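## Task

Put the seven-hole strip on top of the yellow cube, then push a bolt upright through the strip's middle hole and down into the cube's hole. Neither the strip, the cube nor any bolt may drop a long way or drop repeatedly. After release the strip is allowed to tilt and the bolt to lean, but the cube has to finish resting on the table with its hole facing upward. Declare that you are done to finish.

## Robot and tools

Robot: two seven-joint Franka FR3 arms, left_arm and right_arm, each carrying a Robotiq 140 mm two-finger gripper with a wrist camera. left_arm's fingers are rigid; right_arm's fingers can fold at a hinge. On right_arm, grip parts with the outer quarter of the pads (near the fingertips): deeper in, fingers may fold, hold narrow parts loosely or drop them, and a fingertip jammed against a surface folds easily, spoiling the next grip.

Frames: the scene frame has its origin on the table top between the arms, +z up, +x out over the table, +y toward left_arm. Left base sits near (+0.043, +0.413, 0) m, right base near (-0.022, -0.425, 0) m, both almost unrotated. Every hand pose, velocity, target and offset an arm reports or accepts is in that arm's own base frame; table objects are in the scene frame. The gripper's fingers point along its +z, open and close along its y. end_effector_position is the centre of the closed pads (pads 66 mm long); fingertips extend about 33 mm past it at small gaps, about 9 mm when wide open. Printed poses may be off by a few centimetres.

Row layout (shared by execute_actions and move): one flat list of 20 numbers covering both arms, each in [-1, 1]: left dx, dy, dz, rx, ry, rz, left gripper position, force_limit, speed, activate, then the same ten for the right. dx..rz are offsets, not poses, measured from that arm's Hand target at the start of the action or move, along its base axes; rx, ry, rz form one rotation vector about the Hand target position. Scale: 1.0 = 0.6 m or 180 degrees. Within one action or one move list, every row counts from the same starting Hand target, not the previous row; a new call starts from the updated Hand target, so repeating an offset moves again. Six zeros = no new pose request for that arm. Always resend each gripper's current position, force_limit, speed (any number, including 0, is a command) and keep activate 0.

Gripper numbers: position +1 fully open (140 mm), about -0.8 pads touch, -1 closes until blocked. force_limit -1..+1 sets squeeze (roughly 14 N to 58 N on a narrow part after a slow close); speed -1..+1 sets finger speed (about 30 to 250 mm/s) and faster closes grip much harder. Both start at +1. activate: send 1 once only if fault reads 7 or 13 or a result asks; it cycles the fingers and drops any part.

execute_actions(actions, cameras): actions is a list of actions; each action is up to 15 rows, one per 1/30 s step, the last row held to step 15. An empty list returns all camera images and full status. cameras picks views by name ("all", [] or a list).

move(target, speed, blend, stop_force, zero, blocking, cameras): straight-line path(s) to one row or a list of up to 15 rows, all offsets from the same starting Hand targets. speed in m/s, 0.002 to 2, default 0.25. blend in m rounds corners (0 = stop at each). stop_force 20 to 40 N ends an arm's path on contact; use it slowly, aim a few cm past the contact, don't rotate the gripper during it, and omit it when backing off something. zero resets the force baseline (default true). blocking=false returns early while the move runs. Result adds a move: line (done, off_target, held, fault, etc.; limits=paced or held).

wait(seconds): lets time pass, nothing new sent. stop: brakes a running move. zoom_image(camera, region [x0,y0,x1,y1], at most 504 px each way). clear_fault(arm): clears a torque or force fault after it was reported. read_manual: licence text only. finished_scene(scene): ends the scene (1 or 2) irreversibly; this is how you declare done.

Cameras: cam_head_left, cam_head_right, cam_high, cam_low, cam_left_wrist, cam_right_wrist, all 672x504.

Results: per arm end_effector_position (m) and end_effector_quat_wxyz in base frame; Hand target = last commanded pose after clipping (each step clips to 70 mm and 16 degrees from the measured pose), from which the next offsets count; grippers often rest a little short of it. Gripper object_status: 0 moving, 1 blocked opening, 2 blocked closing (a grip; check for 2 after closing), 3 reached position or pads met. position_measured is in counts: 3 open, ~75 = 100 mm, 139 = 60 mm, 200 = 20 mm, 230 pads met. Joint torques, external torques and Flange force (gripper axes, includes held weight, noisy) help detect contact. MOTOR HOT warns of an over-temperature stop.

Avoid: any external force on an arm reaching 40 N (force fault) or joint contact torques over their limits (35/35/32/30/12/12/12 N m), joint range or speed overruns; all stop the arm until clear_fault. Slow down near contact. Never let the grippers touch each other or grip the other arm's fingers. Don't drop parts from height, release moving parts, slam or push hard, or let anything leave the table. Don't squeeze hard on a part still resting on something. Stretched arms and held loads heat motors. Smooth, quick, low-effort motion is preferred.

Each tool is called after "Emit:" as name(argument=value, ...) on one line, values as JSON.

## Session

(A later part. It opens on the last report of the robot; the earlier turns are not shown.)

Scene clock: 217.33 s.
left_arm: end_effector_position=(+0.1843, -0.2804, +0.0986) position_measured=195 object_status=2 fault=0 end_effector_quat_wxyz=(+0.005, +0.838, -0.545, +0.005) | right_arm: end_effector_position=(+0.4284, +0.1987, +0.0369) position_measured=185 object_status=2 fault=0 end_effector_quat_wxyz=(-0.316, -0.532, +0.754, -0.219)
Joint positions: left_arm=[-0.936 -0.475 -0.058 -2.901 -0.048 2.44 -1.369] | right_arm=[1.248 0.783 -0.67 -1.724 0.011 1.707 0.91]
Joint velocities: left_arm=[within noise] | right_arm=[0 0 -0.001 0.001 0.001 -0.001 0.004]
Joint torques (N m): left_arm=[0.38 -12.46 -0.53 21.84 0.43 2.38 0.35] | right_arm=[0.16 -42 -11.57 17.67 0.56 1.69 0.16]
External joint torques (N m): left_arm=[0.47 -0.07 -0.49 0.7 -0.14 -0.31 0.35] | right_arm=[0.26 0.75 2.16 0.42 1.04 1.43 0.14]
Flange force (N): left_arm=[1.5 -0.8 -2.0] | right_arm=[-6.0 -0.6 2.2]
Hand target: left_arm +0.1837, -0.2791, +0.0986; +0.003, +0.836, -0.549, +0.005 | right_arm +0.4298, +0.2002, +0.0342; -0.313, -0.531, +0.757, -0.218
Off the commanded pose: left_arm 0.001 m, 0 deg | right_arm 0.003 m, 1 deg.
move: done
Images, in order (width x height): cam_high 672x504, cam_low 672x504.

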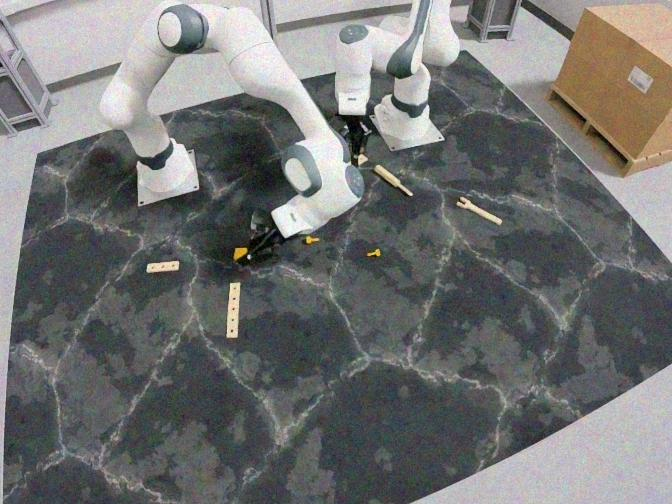

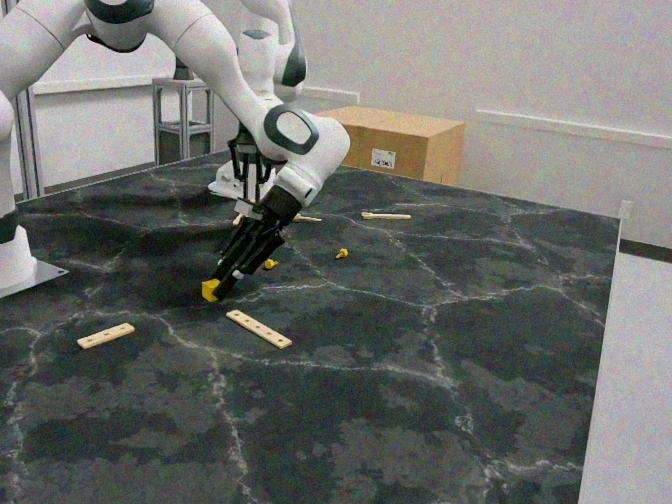

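Emit:
move(target=[[0,0,0,0,0,0,-1,-0.3,-1,0,0,0,0,0,0,0,-0.08,-1,-1,0],[0,0,0,0,0,0,-1,-0.3,-1,0,0.06,0.167,0.177,0,0,0,-0.08,-1,-1,0]], speed=[0.1,0.15], cameras=["cam_low","cam_right_wrist"])

Emit:
zoom_image(camera="cam_low", region=[170, 220, 370, 320])

Scene clock: 225.30 s.
left_arm: end_effector_position=(+0.1843, -0.2804, +0.0986) position_measured=195 object_status=2 fault=0 end_effector_quat_wxyz=(+0.005, +0.838, -0.545, +0.005) | right_arm: end_effector_position=(+0.4662, +0.3009, +0.1403) position_measured=139 object_status=3 fault=0 end_effector_quat_wxyz=(-0.311, -0.529, +0.758, -0.220)
Joint positions: left_arm=[-0.936 -0.475 -0.058 -2.901 -0.048 2.44 -1.369] | right_arm=[1.142 0.93 -0.63 -1.112 0.043 1.268 0.908]
Joint velocities: left_arm=[within noise] | right_arm=[-0.001 -0.001 0.001 0 0 -0.003 0.001]
Joint torques (N m): left_arm=[0.37 -12.45 -0.56 21.82 0.43 2.38 0.32] | right_arm=[0.34 -52.05 -10.46 20.6 -0.73 0.09 -0.25]
External joint torques (N m): left_arm=[0.44 -0.08 -0.54 0.75 -0.13 -0.29 0.32] | right_arm=[0.21 -0.6 1.65 0.81 0.01 -0.23 -0.27]
Flange force (N): left_arm=[1.7 -0.6 -2.0] | right_arm=[-3.2 -1.8 -5.1]
Hand target: left_arm +0.1837, -0.2791, +0.0986; +0.003, +0.836, -0.549, +0.005 | right_arm +0.4658, +0.3004, +0.1404; -0.313, -0.531, +0.757, -0.218
Off the commanded pose: left_arm 0.001 m, 0 deg | right_arm 0.001 m, 0 deg.
move: done

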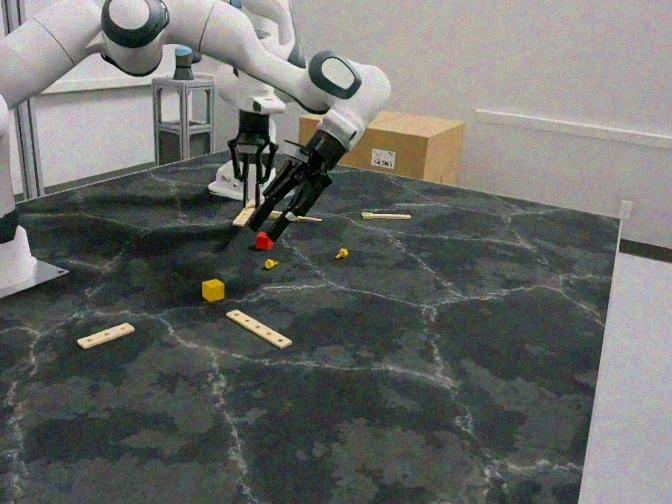

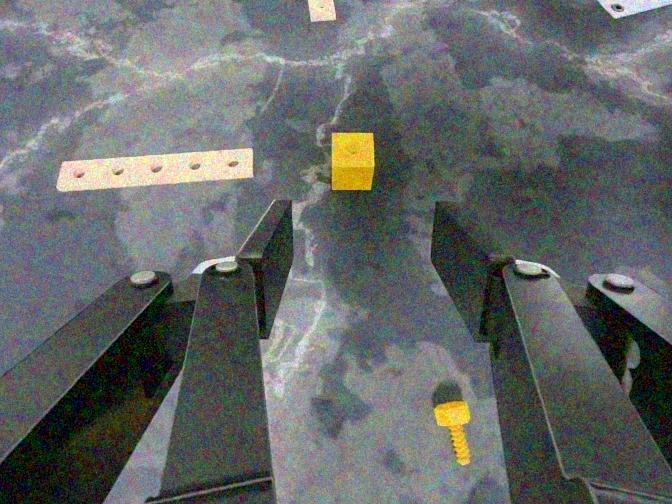

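Scaled by 2.520 from the camera's image (finer frame: 960x720).

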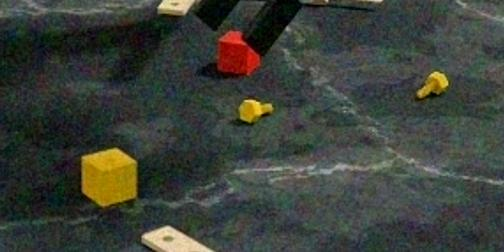

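Emit:
move(target=[[0,0,0,0,0,0,-1,-0.3,-1,0,-0.043,-0.167,0.183,0.481,-0.134,0.039,-0.2,-1,-1,0],[0,0,0,0,0,0,-1,-0.3,-1,0,-0.097,-0.023,-0.067,0.481,-0.134,0.039,-0.2,-1,-1,0]], speed=[0.6,0.25], cameras=["cam_low","cam_right_wrist"])

Emit:
zoom_image(camera="cam_right_wrist", region=[240, 100, 480, 280])

Scene clock: 273.37 s.
left_arm: end_effector_position=(+0.1843, -0.2804, +0.0986) position_measured=195 object_status=2 fault=0 end_effector_quat_wxyz=(+0.005, +0.838, -0.545, +0.005) | right_arm: end_effector_position=(+0.4064, +0.2859, +0.0992) position_measured=154 object_status=3 fault=0 end_effector_quat_wxyz=(+0.293, -0.585, +0.716, +0.244)
Joint positions: left_arm=[-0.936 -0.475 -0.058 -2.901 -0.048 2.44 -1.369] | right_arm=[1.788 -0.761 -1.632 -2.81 -0.075 3.094 0.317]
Joint velocities: left_arm=[within noise] | right_arm=[0.001 -0.001 -0.001 -0.001 -0.003 0.005 -0.001]
Joint torques (N m): left_arm=[0.36 -12.43 -0.57 21.86 0.44 2.38 0.31] | right_arm=[1.09 8.84 15.88 11.13 -1.9 2.6 -0.4]
External joint torques (N m): left_arm=[0.37 -0.12 -0.61 0.8 -0.12 -0.29 0.31] | right_arm=[1.21 -1.37 -0.21 0.69 -0.44 0.26 -0.38]
Flange force (N): left_arm=[1.7 -0.4 -2.1] | right_arm=[1.8 -4.5 9.5]
Hand target: left_arm +0.1837, -0.2791, +0.0986; +0.003, +0.836, -0.549, +0.005 | right_arm +0.4076, +0.2866, +0.1002; +0.296, -0.588, +0.713, +0.243
Off the commanded pose: left_arm 0.001 m, 0 deg | right_arm 0.002 m, 1 deg.
move: done; limits=paced

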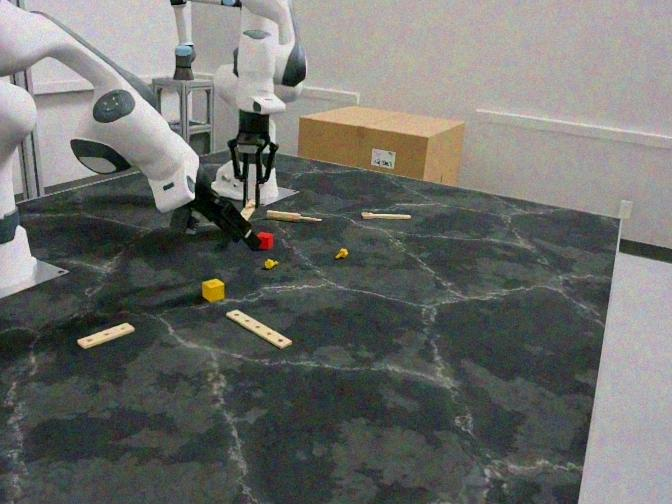

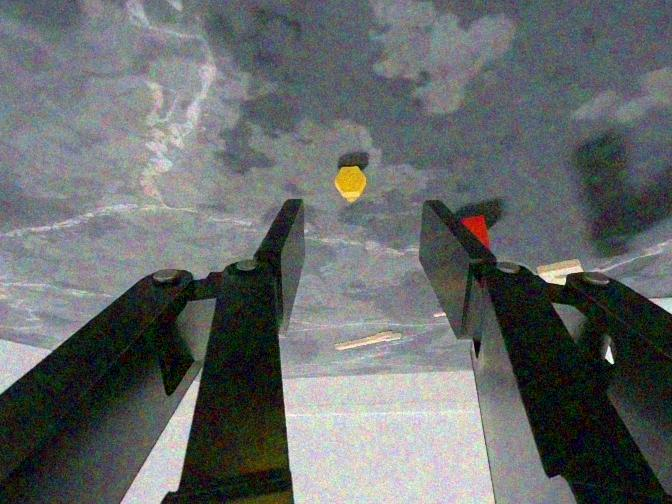

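Scaled by 2.100 from the camera's image (finer frame: 960x720).

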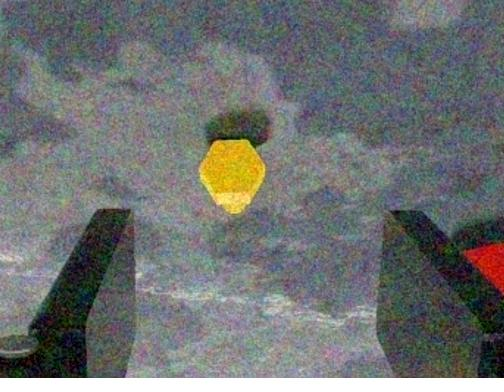

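Emit:
move(target=[[0,0,0,0,0,0,-1,-0.3,-1,0,0.0262,0.1057,-0.106,0,0,0,-0.2,-0.5,-1,0],[0,0,0,0,0,0,-1,-0.3,-1,0,0.0262,0.1057,-0.106,0,0,0,-1,-0.5,-1,0]], speed=0.1, cameras=["cam_low","cam_right_wrist"])

Emit:
zoom_image(camera="cam_right_wrist", region=[240, 120, 480, 300])

Emit:
zoom_image(camera="cam_low", region=[220, 210, 320, 290])

Scene clock: 285.63 s.
left_arm: end_effector_position=(+0.1843, -0.2804, +0.0986) position_measured=195 object_status=2 fault=0 end_effector_quat_wxyz=(+0.005, +0.838, -0.545, +0.005) | right_arm: end_effector_position=(+0.4228, +0.3492, +0.0362) position_measured=203 object_status=0 fault=0 end_effector_quat_wxyz=(+0.294, -0.586, +0.715, +0.243)
Joint positions: left_arm=[-0.936 -0.475 -0.058 -2.901 -0.048 2.44 -1.369] | right_arm=[2.292 -0.831 -1.983 -2.665 -0.06 3.315 0.31]
Joint torques (N m): left_arm=[0.34 -12.45 -0.57 21.81 0.42 2.39 0.32] | right_arm=[1.03 18.25 17.88 8.11 -2.38 2.66 -0.19]
External joint torques (N m): left_arm=[0.43 -0.17 -0.54 0.74 -0.14 -0.28 0.32] | right_arm=[1.11 -1.26 -0.18 0.58 -0.44 0.31 -0.17]
Flange force (N): left_arm=[1.3 -0.5 -2.2] | right_arm=[1.8 -1.6 9.1]
Hand target: left_arm +0.1837, -0.2791, +0.0986; +0.003, +0.836, -0.549, +0.005 | right_arm +0.4234, +0.3500, +0.0366; +0.296, -0.588, +0.713, +0.243
Off the commanded pose: left_arm 0.001 m, 0 deg | right_arm 0.001 m, 0 deg.
move: done

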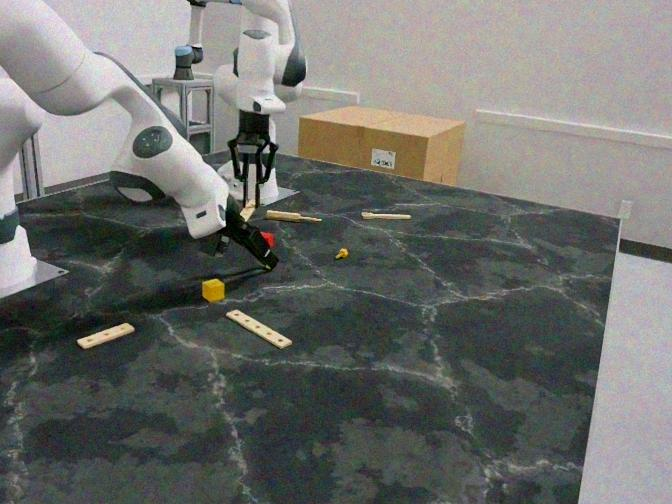

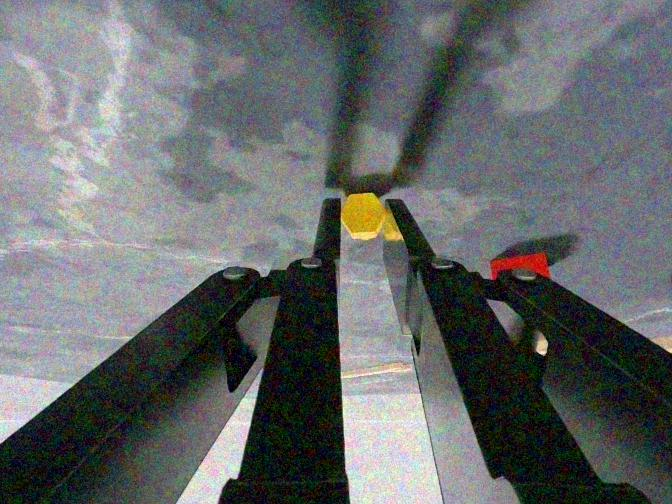

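Scaled by 2.100 from the camera's image (finer frame: 960x720).

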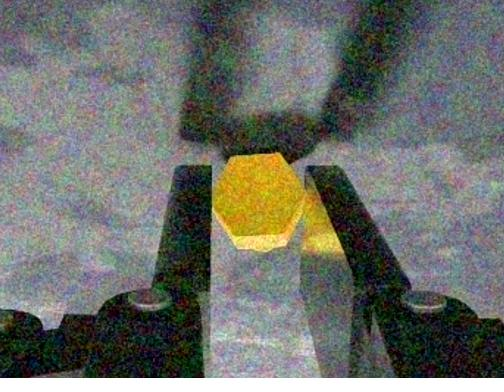

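Scaled by 5.040 from the camera's image (finer frame: 960x720).

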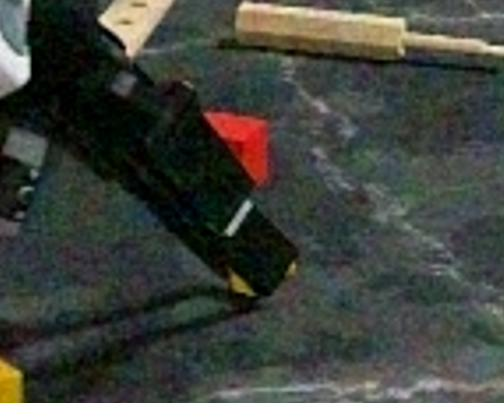

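Emit:
move(target=[[0,0,0,0,0,0,-1,-0.3,-1,0,0,0,0.167,0,0,0,-1,-0.5,-1,0],[0,0,0.03,0,0,0,-1,-0.3,-1,0,-0.106,-0.533,0.272,0,0,0,-1,-0.5,-1,0],[0.2905,-0.5615,0.072,0,0,0,-1,-0.3,-1,0,-0.106,-0.533,0.272,0,0,0,-1,-0.5,-1,0]], speed=[0.12,0.3,0.25], cameras=["all"])

Emit:
zoom_image(camera="cam_left_wrist", region=[260, 20, 460, 220])

Scene clock: 300.53 s.
left_arm: end_effector_position=(+0.3586, -0.6168, +0.1423) position_measured=195 object_status=2 fault=0 end_effector_quat_wxyz=(+0.005, +0.835, -0.550, +0.006) | right_arm: end_effector_position=(+0.3596, +0.0311, +0.1994) position_measured=203 object_status=2 fault=0 end_effector_quat_wxyz=(+0.295, -0.585, +0.715, +0.244)
Joint positions: left_arm=[-0.985 0.57 -0.075 -1.459 0.041 2.043 -1.473] | right_arm=[0.72 -1.094 -1.242 -2.754 -0.259 2.167 0.143]
Joint velocities: left_arm=[0 0.001 0 0.001 0 -0.004 0] | right_arm=[within noise]
Joint torques (N m): left_arm=[-0.4 -46.98 -0.48 26.06 0.58 2.42 -0.05] | right_arm=[0.44 6.94 17.97 13.4 0.63 1.96 -0.32]
External joint torques (N m): left_arm=[-0.25 2.61 0.34 1.67 -0.19 -0.24 -0.05] | right_arm=[0.53 -1.34 -0.16 0.86 -0.32 -0.09 -0.3]
Flange force (N): left_arm=[19.4 -2.1 0.2] | right_arm=[0.7 -2.2 -1.9]
Hand target: left_arm +0.3580, -0.6160, +0.1418; +0.003, +0.836, -0.549, +0.005 | right_arm +0.3598, +0.0302, +0.1998; +0.296, -0.588, +0.713, +0.243
Off the commanded pose: left_arm 0.001 m, 0 deg | right_arm 0.001 m, 0 deg.
move: done

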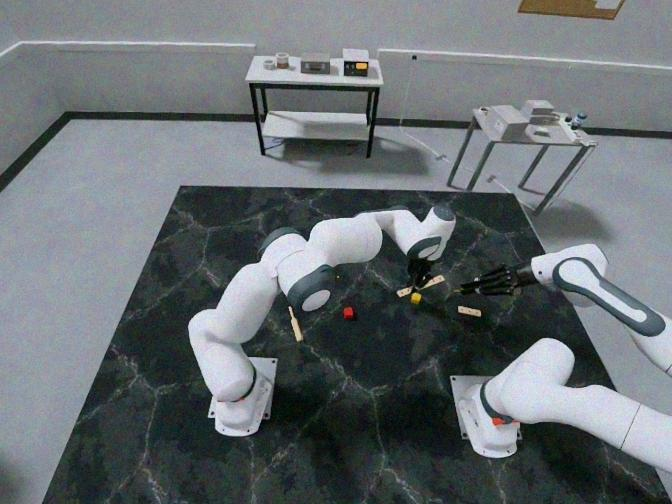

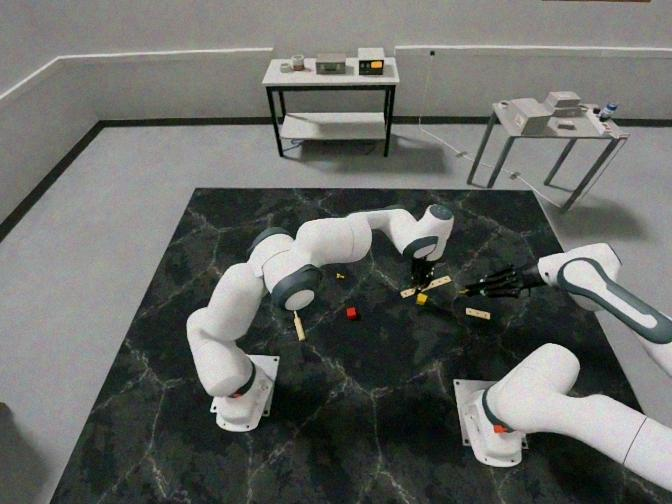

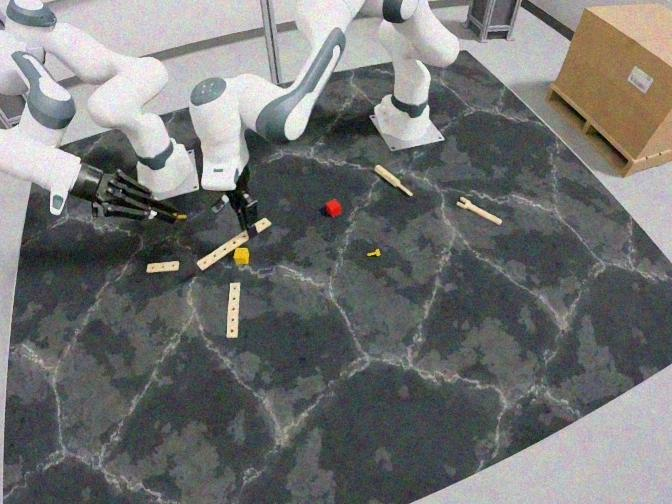

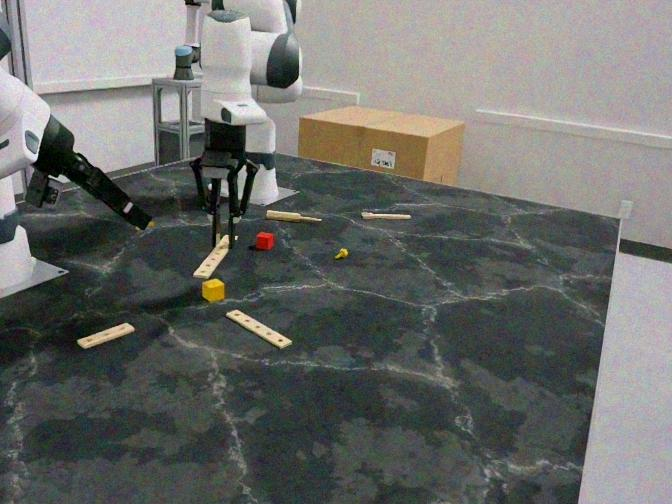

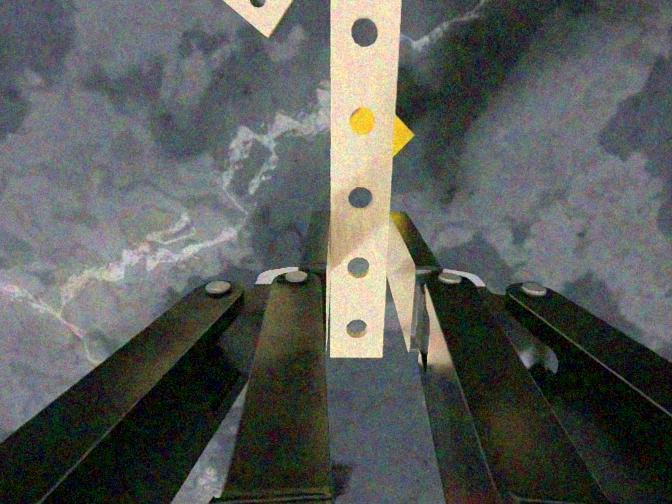

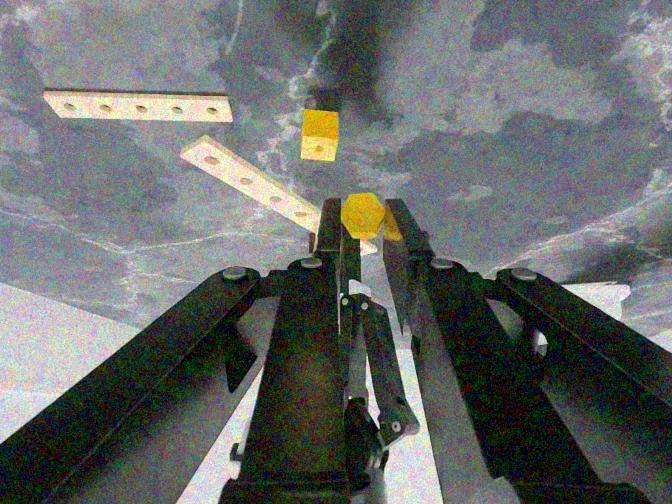

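Scaled by 2.520 from the camera's image (finer frame: 960x720).

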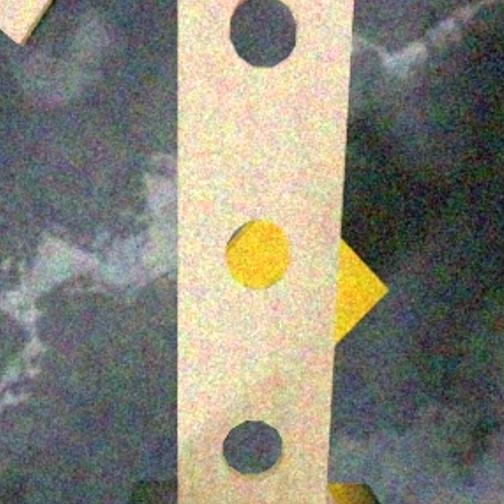

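Emit:
move(target=[-0.0273,0.0077,-0.06,0,0,0,-1,-0.3,-1,0,0,0,0,0,0,0,-1,-0.5,-1,0], speed=0.15, cameras=["cam_low","cam_left_wrist","cam_right_wrist","cam_head_left"])

Emit:
zoom_image(camera="cam_left_wrist", region=[260, 20, 460, 220])

Emit:
zoom_image(camera="cam_low", region=[160, 220, 280, 310])

Scene clock: 318.80 s.
left_arm: end_effector_position=(+0.3411, -0.6098, +0.1039) position_measured=195 object_status=2 fault=0 end_effector_quat_wxyz=(+0.002, +0.835, -0.550, +0.001) | right_arm: end_effector_position=(+0.3596, +0.0311, +0.1994) position_measured=203 object_status=2 fault=0 end_effector_quat_wxyz=(+0.295, -0.585, +0.715, +0.244)
Joint positions: left_arm=[-1.002 0.57 -0.07 -1.559 0.041 2.131 -1.49] | right_arm=[0.72 -1.094 -1.242 -2.754 -0.259 2.167 0.143]
Joint velocities: left_arm=[-0.003 0 0 0 0 0.003 -0.003] | right_arm=[within noise]
Joint torques (N m): left_arm=[-0.5 -47.77 -0.51 24.78 0.55 3.02 -0.16] | right_arm=[0.46 6.97 17.96 13.37 0.63 1.97 -0.33]
External joint torques (N m): left_arm=[-0.06 1.31 0.5 0.91 -0.17 0.38 -0.16] | right_arm=[0.55 -1.33 -0.17 0.9 -0.31 -0.06 -0.31]
Flange force (N): left_arm=[8.3 -0.7 1.6] | right_arm=[0.7 -2.5 -1.8]
Hand target: left_arm +0.3416, -0.6114, +0.1058; +0.003, +0.836, -0.549, +0.005 | right_arm +0.3598, +0.0302, +0.1998; +0.296, -0.588, +0.713, +0.243
Off the commanded pose: left_arm 0.003 m, 0 deg | right_arm 0.001 m, 0 deg.
move: done
Images, in order (width x height): cam_head_left 672x504, cam_low 672x504, cam_left_wrist 672x504, cam_right_wrist 672x504.

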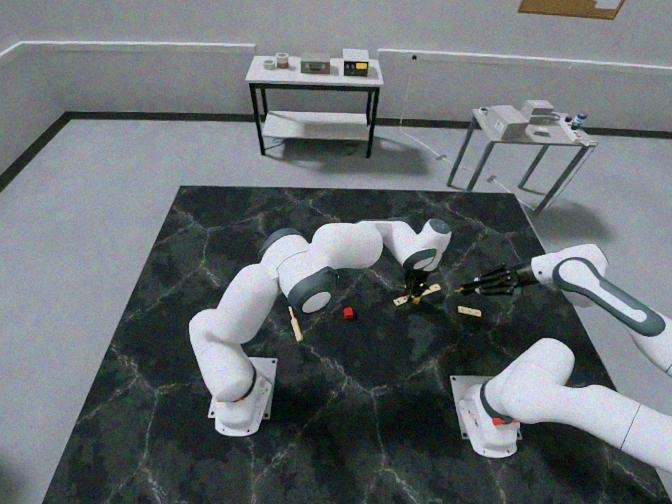

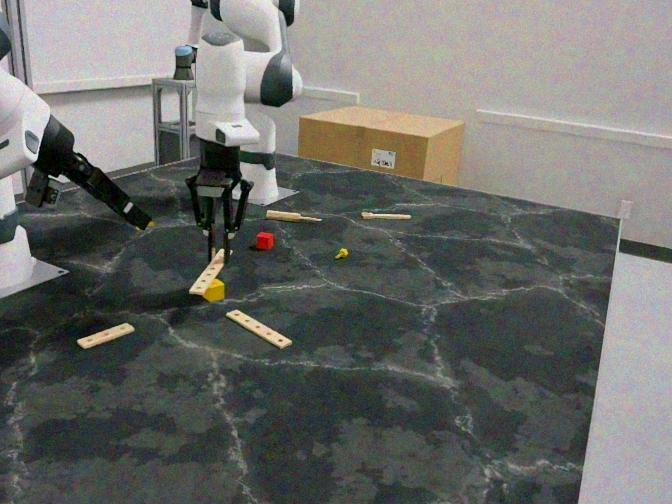

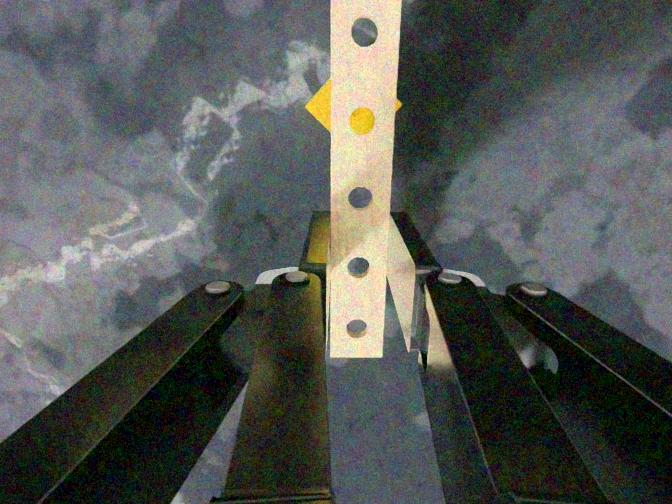

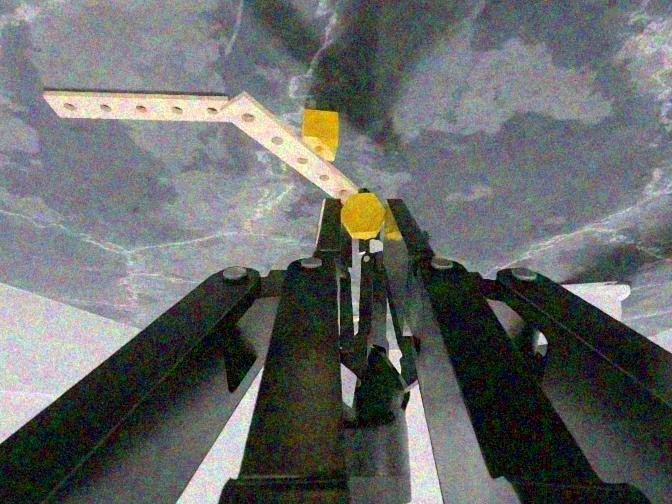

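Scaled by 2.520 from the camera's image (finer frame: 960x720).

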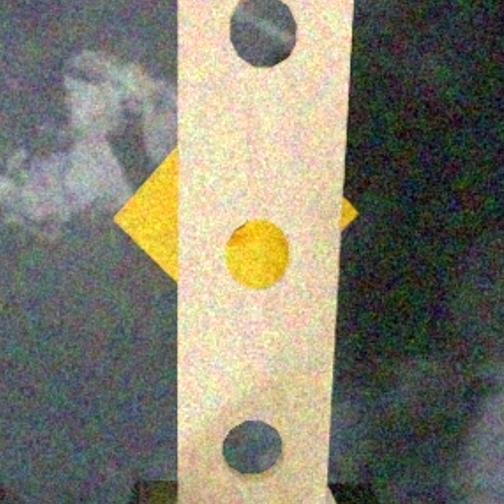

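Scaled by 4.200 from the camera's image (finer frame: 960x720).

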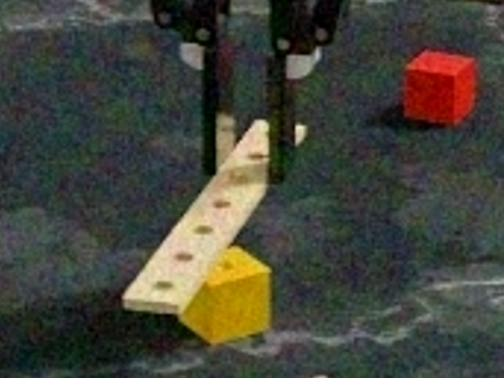

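Emit:
move(target=[0.0077,-0.0072,-0.02,0,0,0,-1,-0.3,-1,0,0,0,0,0,0,0,-1,-0.5,-1,0], speed=0.05, cameras=["cam_low","cam_left_wrist"])

Emit:
zoom_image(camera="cam_left_wrist", region=[290, 60, 430, 180])

Emit:
zoom_image(camera="cam_low", region=[160, 220, 280, 310])

Scene clock: 332.03 s.
left_arm: end_effector_position=(+0.3452, -0.6137, +0.0928) position_measured=195 object_status=2 fault=0 end_effector_quat_wxyz=(+0.003, +0.836, -0.548, +0.001) | right_arm: end_effector_position=(+0.3596, +0.0311, +0.1994) position_measured=203 object_status=2 fault=0 end_effector_quat_wxyz=(+0.295, -0.585, +0.715, +0.244)
Joint positions: left_arm=[-1.002 0.6 -0.068 -1.538 0.041 2.142 -1.491] | right_arm=[0.72 -1.094 -1.242 -2.754 -0.259 2.167 0.143]
Joint velocities: left_arm=[0.001 -0.001 -0.001 0.001 0 0.005 0.002] | right_arm=[within noise]
Joint torques (N m): left_arm=[-0.21 -47.55 -0.56 24.79 0.55 2.86 0.04] | right_arm=[0.48 6.92 17.93 13.42 0.63 1.96 -0.33]
External joint torques (N m): left_arm=[0.17 2.22 0.37 0.99 -0.17 0.21 0.04] | right_arm=[0.6 -1.34 -0.18 0.87 -0.31 -0.09 -0.31]
Flange force (N): left_arm=[12.1 -1.6 2.5] | right_arm=[0.7 -2.5 -1.8]
Hand target: left_arm +0.3463, -0.6157, +0.0938; +0.003, +0.836, -0.549, +0.005 | right_arm +0.3598, +0.0302, +0.1998; +0.296, -0.588, +0.713, +0.243
Off the commanded pose: left_arm 0.003 m, 0 deg | right_arm 0.001 m, 0 deg.
move: done

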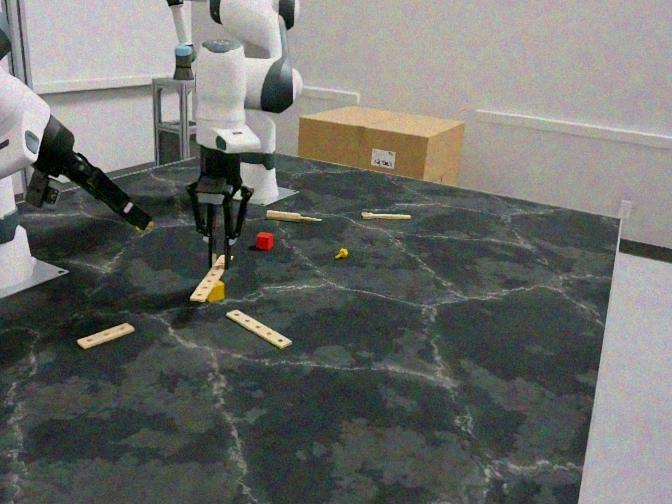

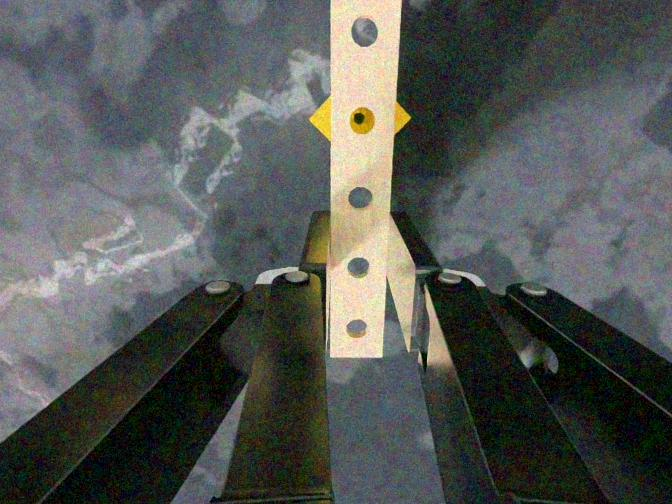

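Scaled by 3.600 from the camera's image (finer frame: 960x720).

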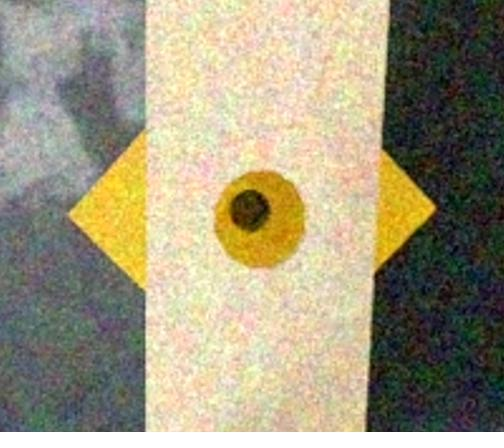

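Scaled by 4.200 from the camera's image (finer frame: 960x720).

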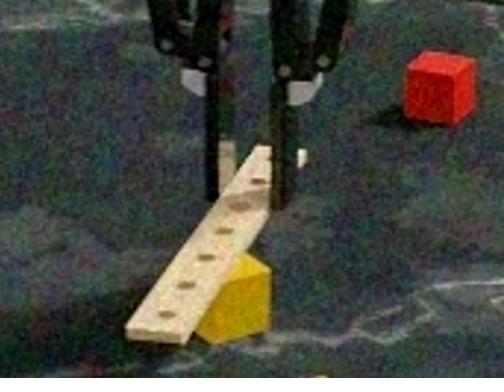

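Emit:
move(target=[0,0,-0.0155,0,0,0,-1,-0.3,-1,0,0,0,0,0,0,0,-1,-0.5,-1,0], speed=0.03, cameras=["cam_low","cam_left_wrist"])

Emit:
zoom_image(camera="cam_left_wrist", region=[290, 60, 430, 180])

Emit:
zoom_image(camera="cam_low", region=[160, 220, 280, 310])

Scene clock: 358.67 s.
left_arm: end_effector_position=(+0.3458, -0.6147, +0.0848) position_measured=195 object_status=2 fault=0 end_effector_quat_wxyz=(+0.003, +0.836, -0.548, +0.002) | right_arm: end_effector_position=(+0.3596, +0.0311, +0.1994) position_measured=203 object_status=2 fault=0 end_effector_quat_wxyz=(+0.295, -0.585, +0.715, +0.244)
Joint positions: left_arm=[-1.003 0.611 -0.066 -1.542 0.041 2.159 -1.491] | right_arm=[0.72 -1.094 -1.242 -2.754 -0.259 2.167 0.143]
Joint velocities: left_arm=[0 -0.001 0 -0.001 0 0.004 0.002] | right_arm=[within noise]
Joint torques (N m): left_arm=[-0.23 -47.63 -0.61 24.91 0.54 2.84 0.04] | right_arm=[0.45 6.95 17.94 13.39 0.63 1.97 -0.32]
External joint torques (N m): left_arm=[-0.06 2.41 0.15 1.14 -0.18 0.19 0.04] | right_arm=[0.59 -1.32 -0.13 0.85 -0.31 -0.08 -0.3]
Flange force (N): left_arm=[13.5 -1.5 2.8] | right_arm=[0.5 -2.4 -1.8]
Hand target: left_arm +0.3463, -0.6157, +0.0845; +0.003, +0.836, -0.549, +0.005 | right_arm +0.3598, +0.0302, +0.1998; +0.296, -0.588, +0.713, +0.243
Off the commanded pose: left_arm 0.001 m, 0 deg | right_arm 0.001 m, 0 deg.
move: done

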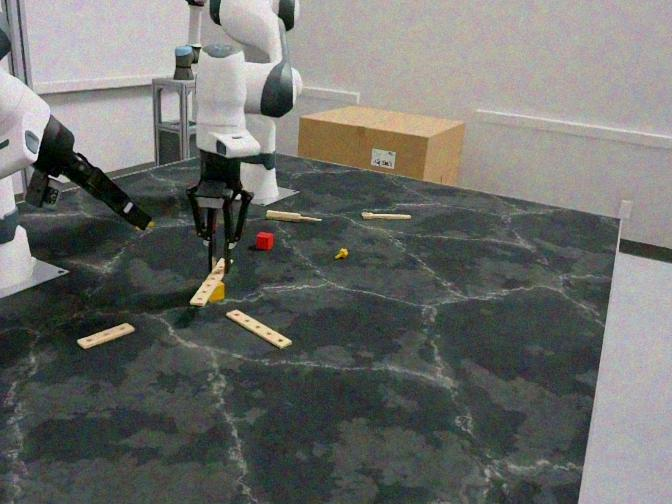

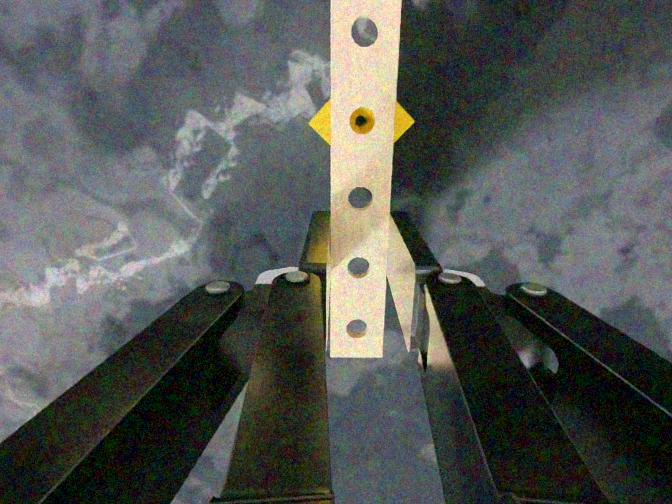

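Scaled by 3.600 from the camera's image (finer frame: 960x720).

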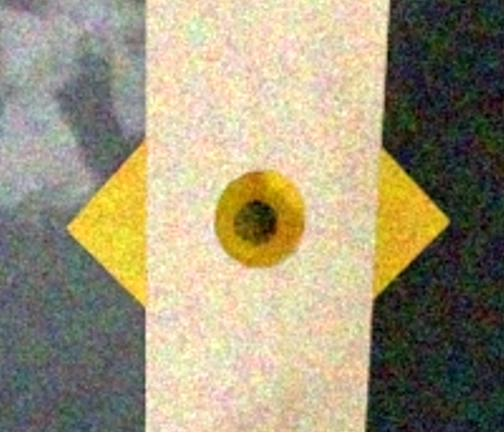

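Scaled by 4.200 from the camera's image (finer frame: 960x720).

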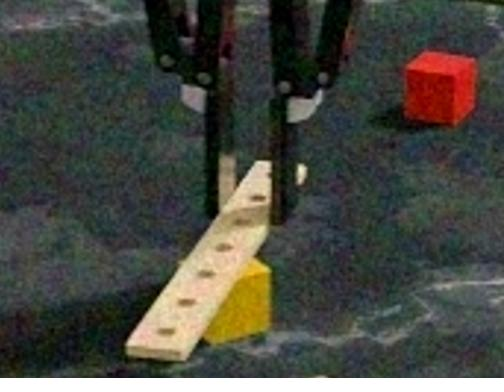

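Emit:
move(target=[-0.0007,0.0015,-0.0095,0,0,0,-1,-0.3,-1,0,0,0,0,0,0,0,-1,-0.5,-1,0], speed=0.03, cameras=["cam_low","cam_left_wrist"])

Emit:
zoom_image(camera="cam_left_wrist", region=[290, 60, 430, 180])

Emit:
zoom_image(camera="cam_low", region=[180, 250, 250, 310])

Scene clock: 366.93 s.
left_arm: end_effector_position=(+0.3457, -0.6142, +0.0800) position_measured=195 object_status=2 fault=0 end_effector_quat_wxyz=(+0.004, +0.836, -0.548, +0.003) | right_arm: end_effector_position=(+0.3596, +0.0311, +0.1994) position_measured=203 object_status=2 fault=0 end_effector_quat_wxyz=(+0.295, -0.585, +0.715, +0.244)
Joint positions: left_arm=[-1.004 0.615 -0.065 -1.55 0.041 2.172 -1.491] | right_arm=[0.72 -1.094 -1.242 -2.754 -0.259 2.167 0.143]
Joint velocities: left_arm=[-0.002 0 0 -0.001 0.001 0.004 -0.001] | right_arm=[within noise]
Joint torques (N m): left_arm=[-0.22 -47.19 -0.5 23.87 0.54 2.89 0.03] | right_arm=[0.46 6.93 17.98 13.43 0.63 1.97 -0.32]
External joint torques (N m): left_arm=[0.11 2.63 0.37 0.29 -0.17 0.25 0.03] | right_arm=[0.66 -1.28 -0.14 0.81 -0.31 -0.09 -0.3]
Flange force (N): left_arm=[9.4 -1.3 3.8] | right_arm=[0.6 -2.6 -1.6]
Hand target: left_arm +0.3458, -0.6148, +0.0788; +0.003, +0.836, -0.549, +0.005 | right_arm +0.3598, +0.0302, +0.1998; +0.296, -0.588, +0.713, +0.243
Off the commanded pose: left_arm 0.001 m, 0 deg | right_arm 0.001 m, 0 deg.
move: done

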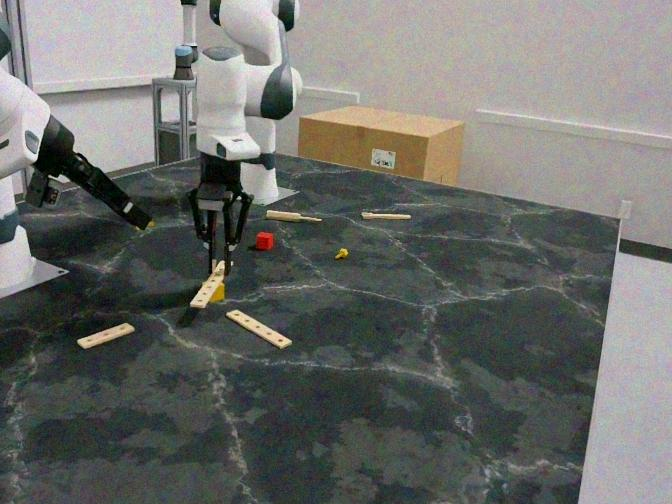

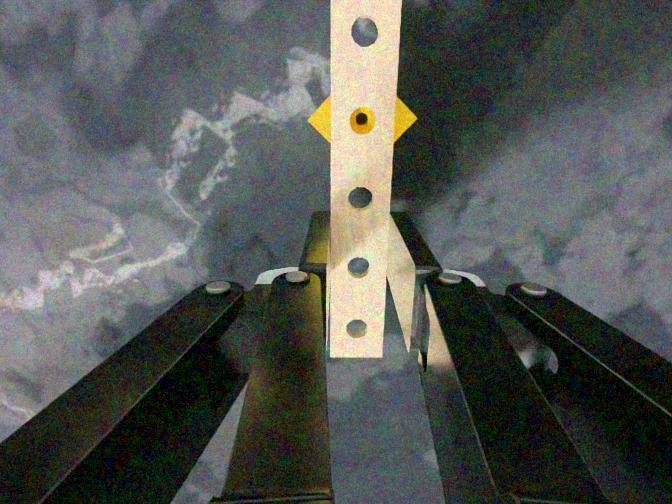

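Scaled by 3.600 from the camera's image (finer frame: 960x720).

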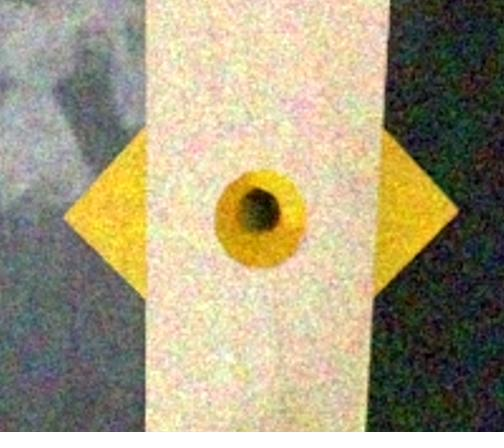

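Scaled by 7.200 from the camera's image (finer frame: 960x720).

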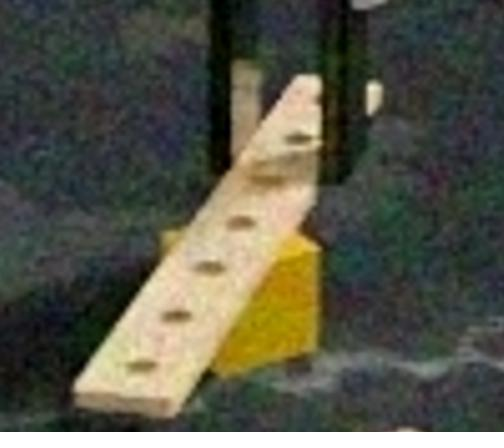

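Emit:
move(target=[[0.0007,-0.0015,-0.005,0,0,0,-1,-0.3,-1,0,0,0,0,0,0,0,-1,-0.5,-1,0],[0.0007,-0.0015,-0.005,0,0,0,-0.35,-0.3,-1,0,0,0,0,0,0,0,-1,-0.5,-1,0],[0.0007,-0.0015,0.1,0,0,0,-0.35,-0.3,-1,0,0,0,0,0,0,0,-1,-0.5,-1,0]], speed=[0.03,0.03,0.08], cameras=["cam_low","cam_left_wrist"])

Emit:
zoom_image(camera="cam_low", region=[170, 240, 260, 310])

Emit:
zoom_image(camera="cam_left_wrist", region=[290, 80, 430, 200])

Scene clock: 378.63 s.
left_arm: end_effector_position=(+0.3470, -0.6163, +0.1382) position_measured=173 object_status=3 fault=0 end_effector_quat_wxyz=(+0.003, +0.836, -0.549, +0.007) | right_arm: end_effector_position=(+0.3596, +0.0311, +0.1994) position_measured=203 object_status=2 fault=0 end_effector_quat_wxyz=(+0.295, -0.585, +0.715, +0.244)
Joint positions: left_arm=[-1.005 0.553 -0.067 -1.497 0.041 2.062 -1.491] | right_arm=[0.72 -1.094 -1.242 -2.754 -0.259 2.167 0.143]
Joint velocities: left_arm=[-0.001 0 -0.001 0 -0.001 -0.004 0] | right_arm=[within noise]
Joint torques (N m): left_arm=[0.18 -47.11 -1.34 25.56 0.58 2.35 0.18] | right_arm=[0.5 6.91 17.96 13.37 0.63 1.96 -0.31]
External joint torques (N m): left_arm=[0.42 1.99 -0.59 1.23 -0.19 -0.32 0.18] | right_arm=[0.69 -1.3 -0.17 0.75 -0.32 -0.1 -0.29]
Flange force (N): left_arm=[14.2 -2.1 0.0] | right_arm=[0.6 -2.6 -1.5]
Hand target: left_arm +0.3463, -0.6157, +0.1388; +0.003, +0.836, -0.549, +0.005 | right_arm +0.3598, +0.0302, +0.1998; +0.296, -0.588, +0.713, +0.243
Off the commanded pose: left_arm 0.001 m, 0 deg | right_arm 0.001 m, 0 deg.
move: done; target 2's new numbers were sent with left_arm's hand 0.004 m and 0 deg from that target

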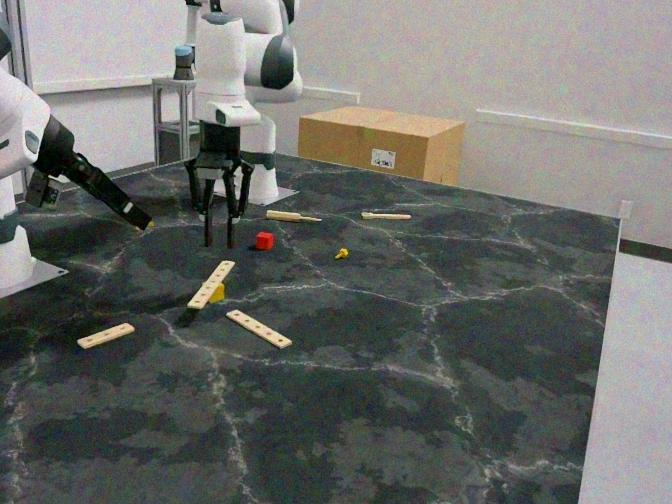

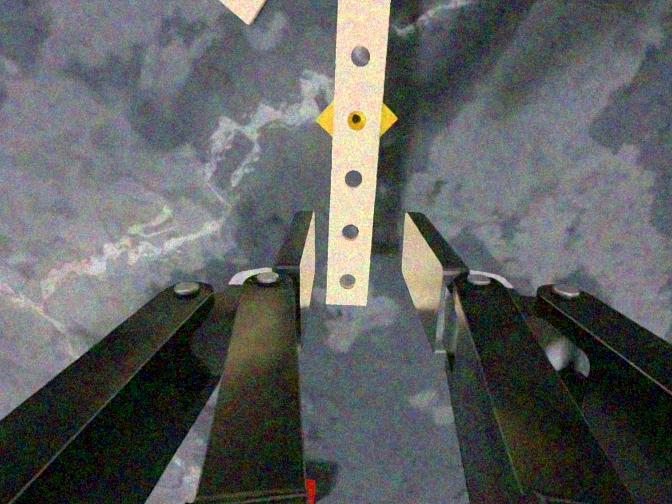

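Scaled by 5.600 from the camera's image (finer frame: 960x720).

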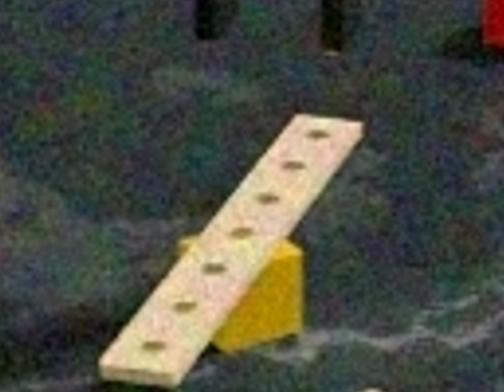

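Scaled by 3.600 from the camera's image (finer frame: 960x720).

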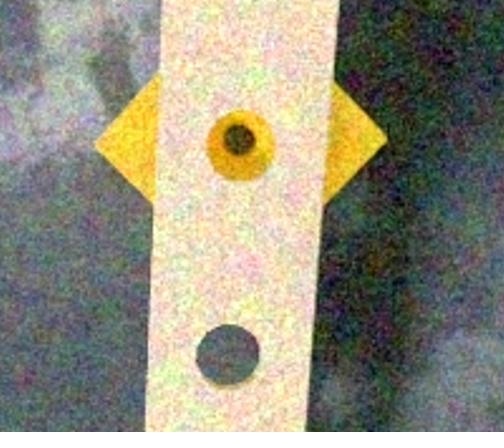

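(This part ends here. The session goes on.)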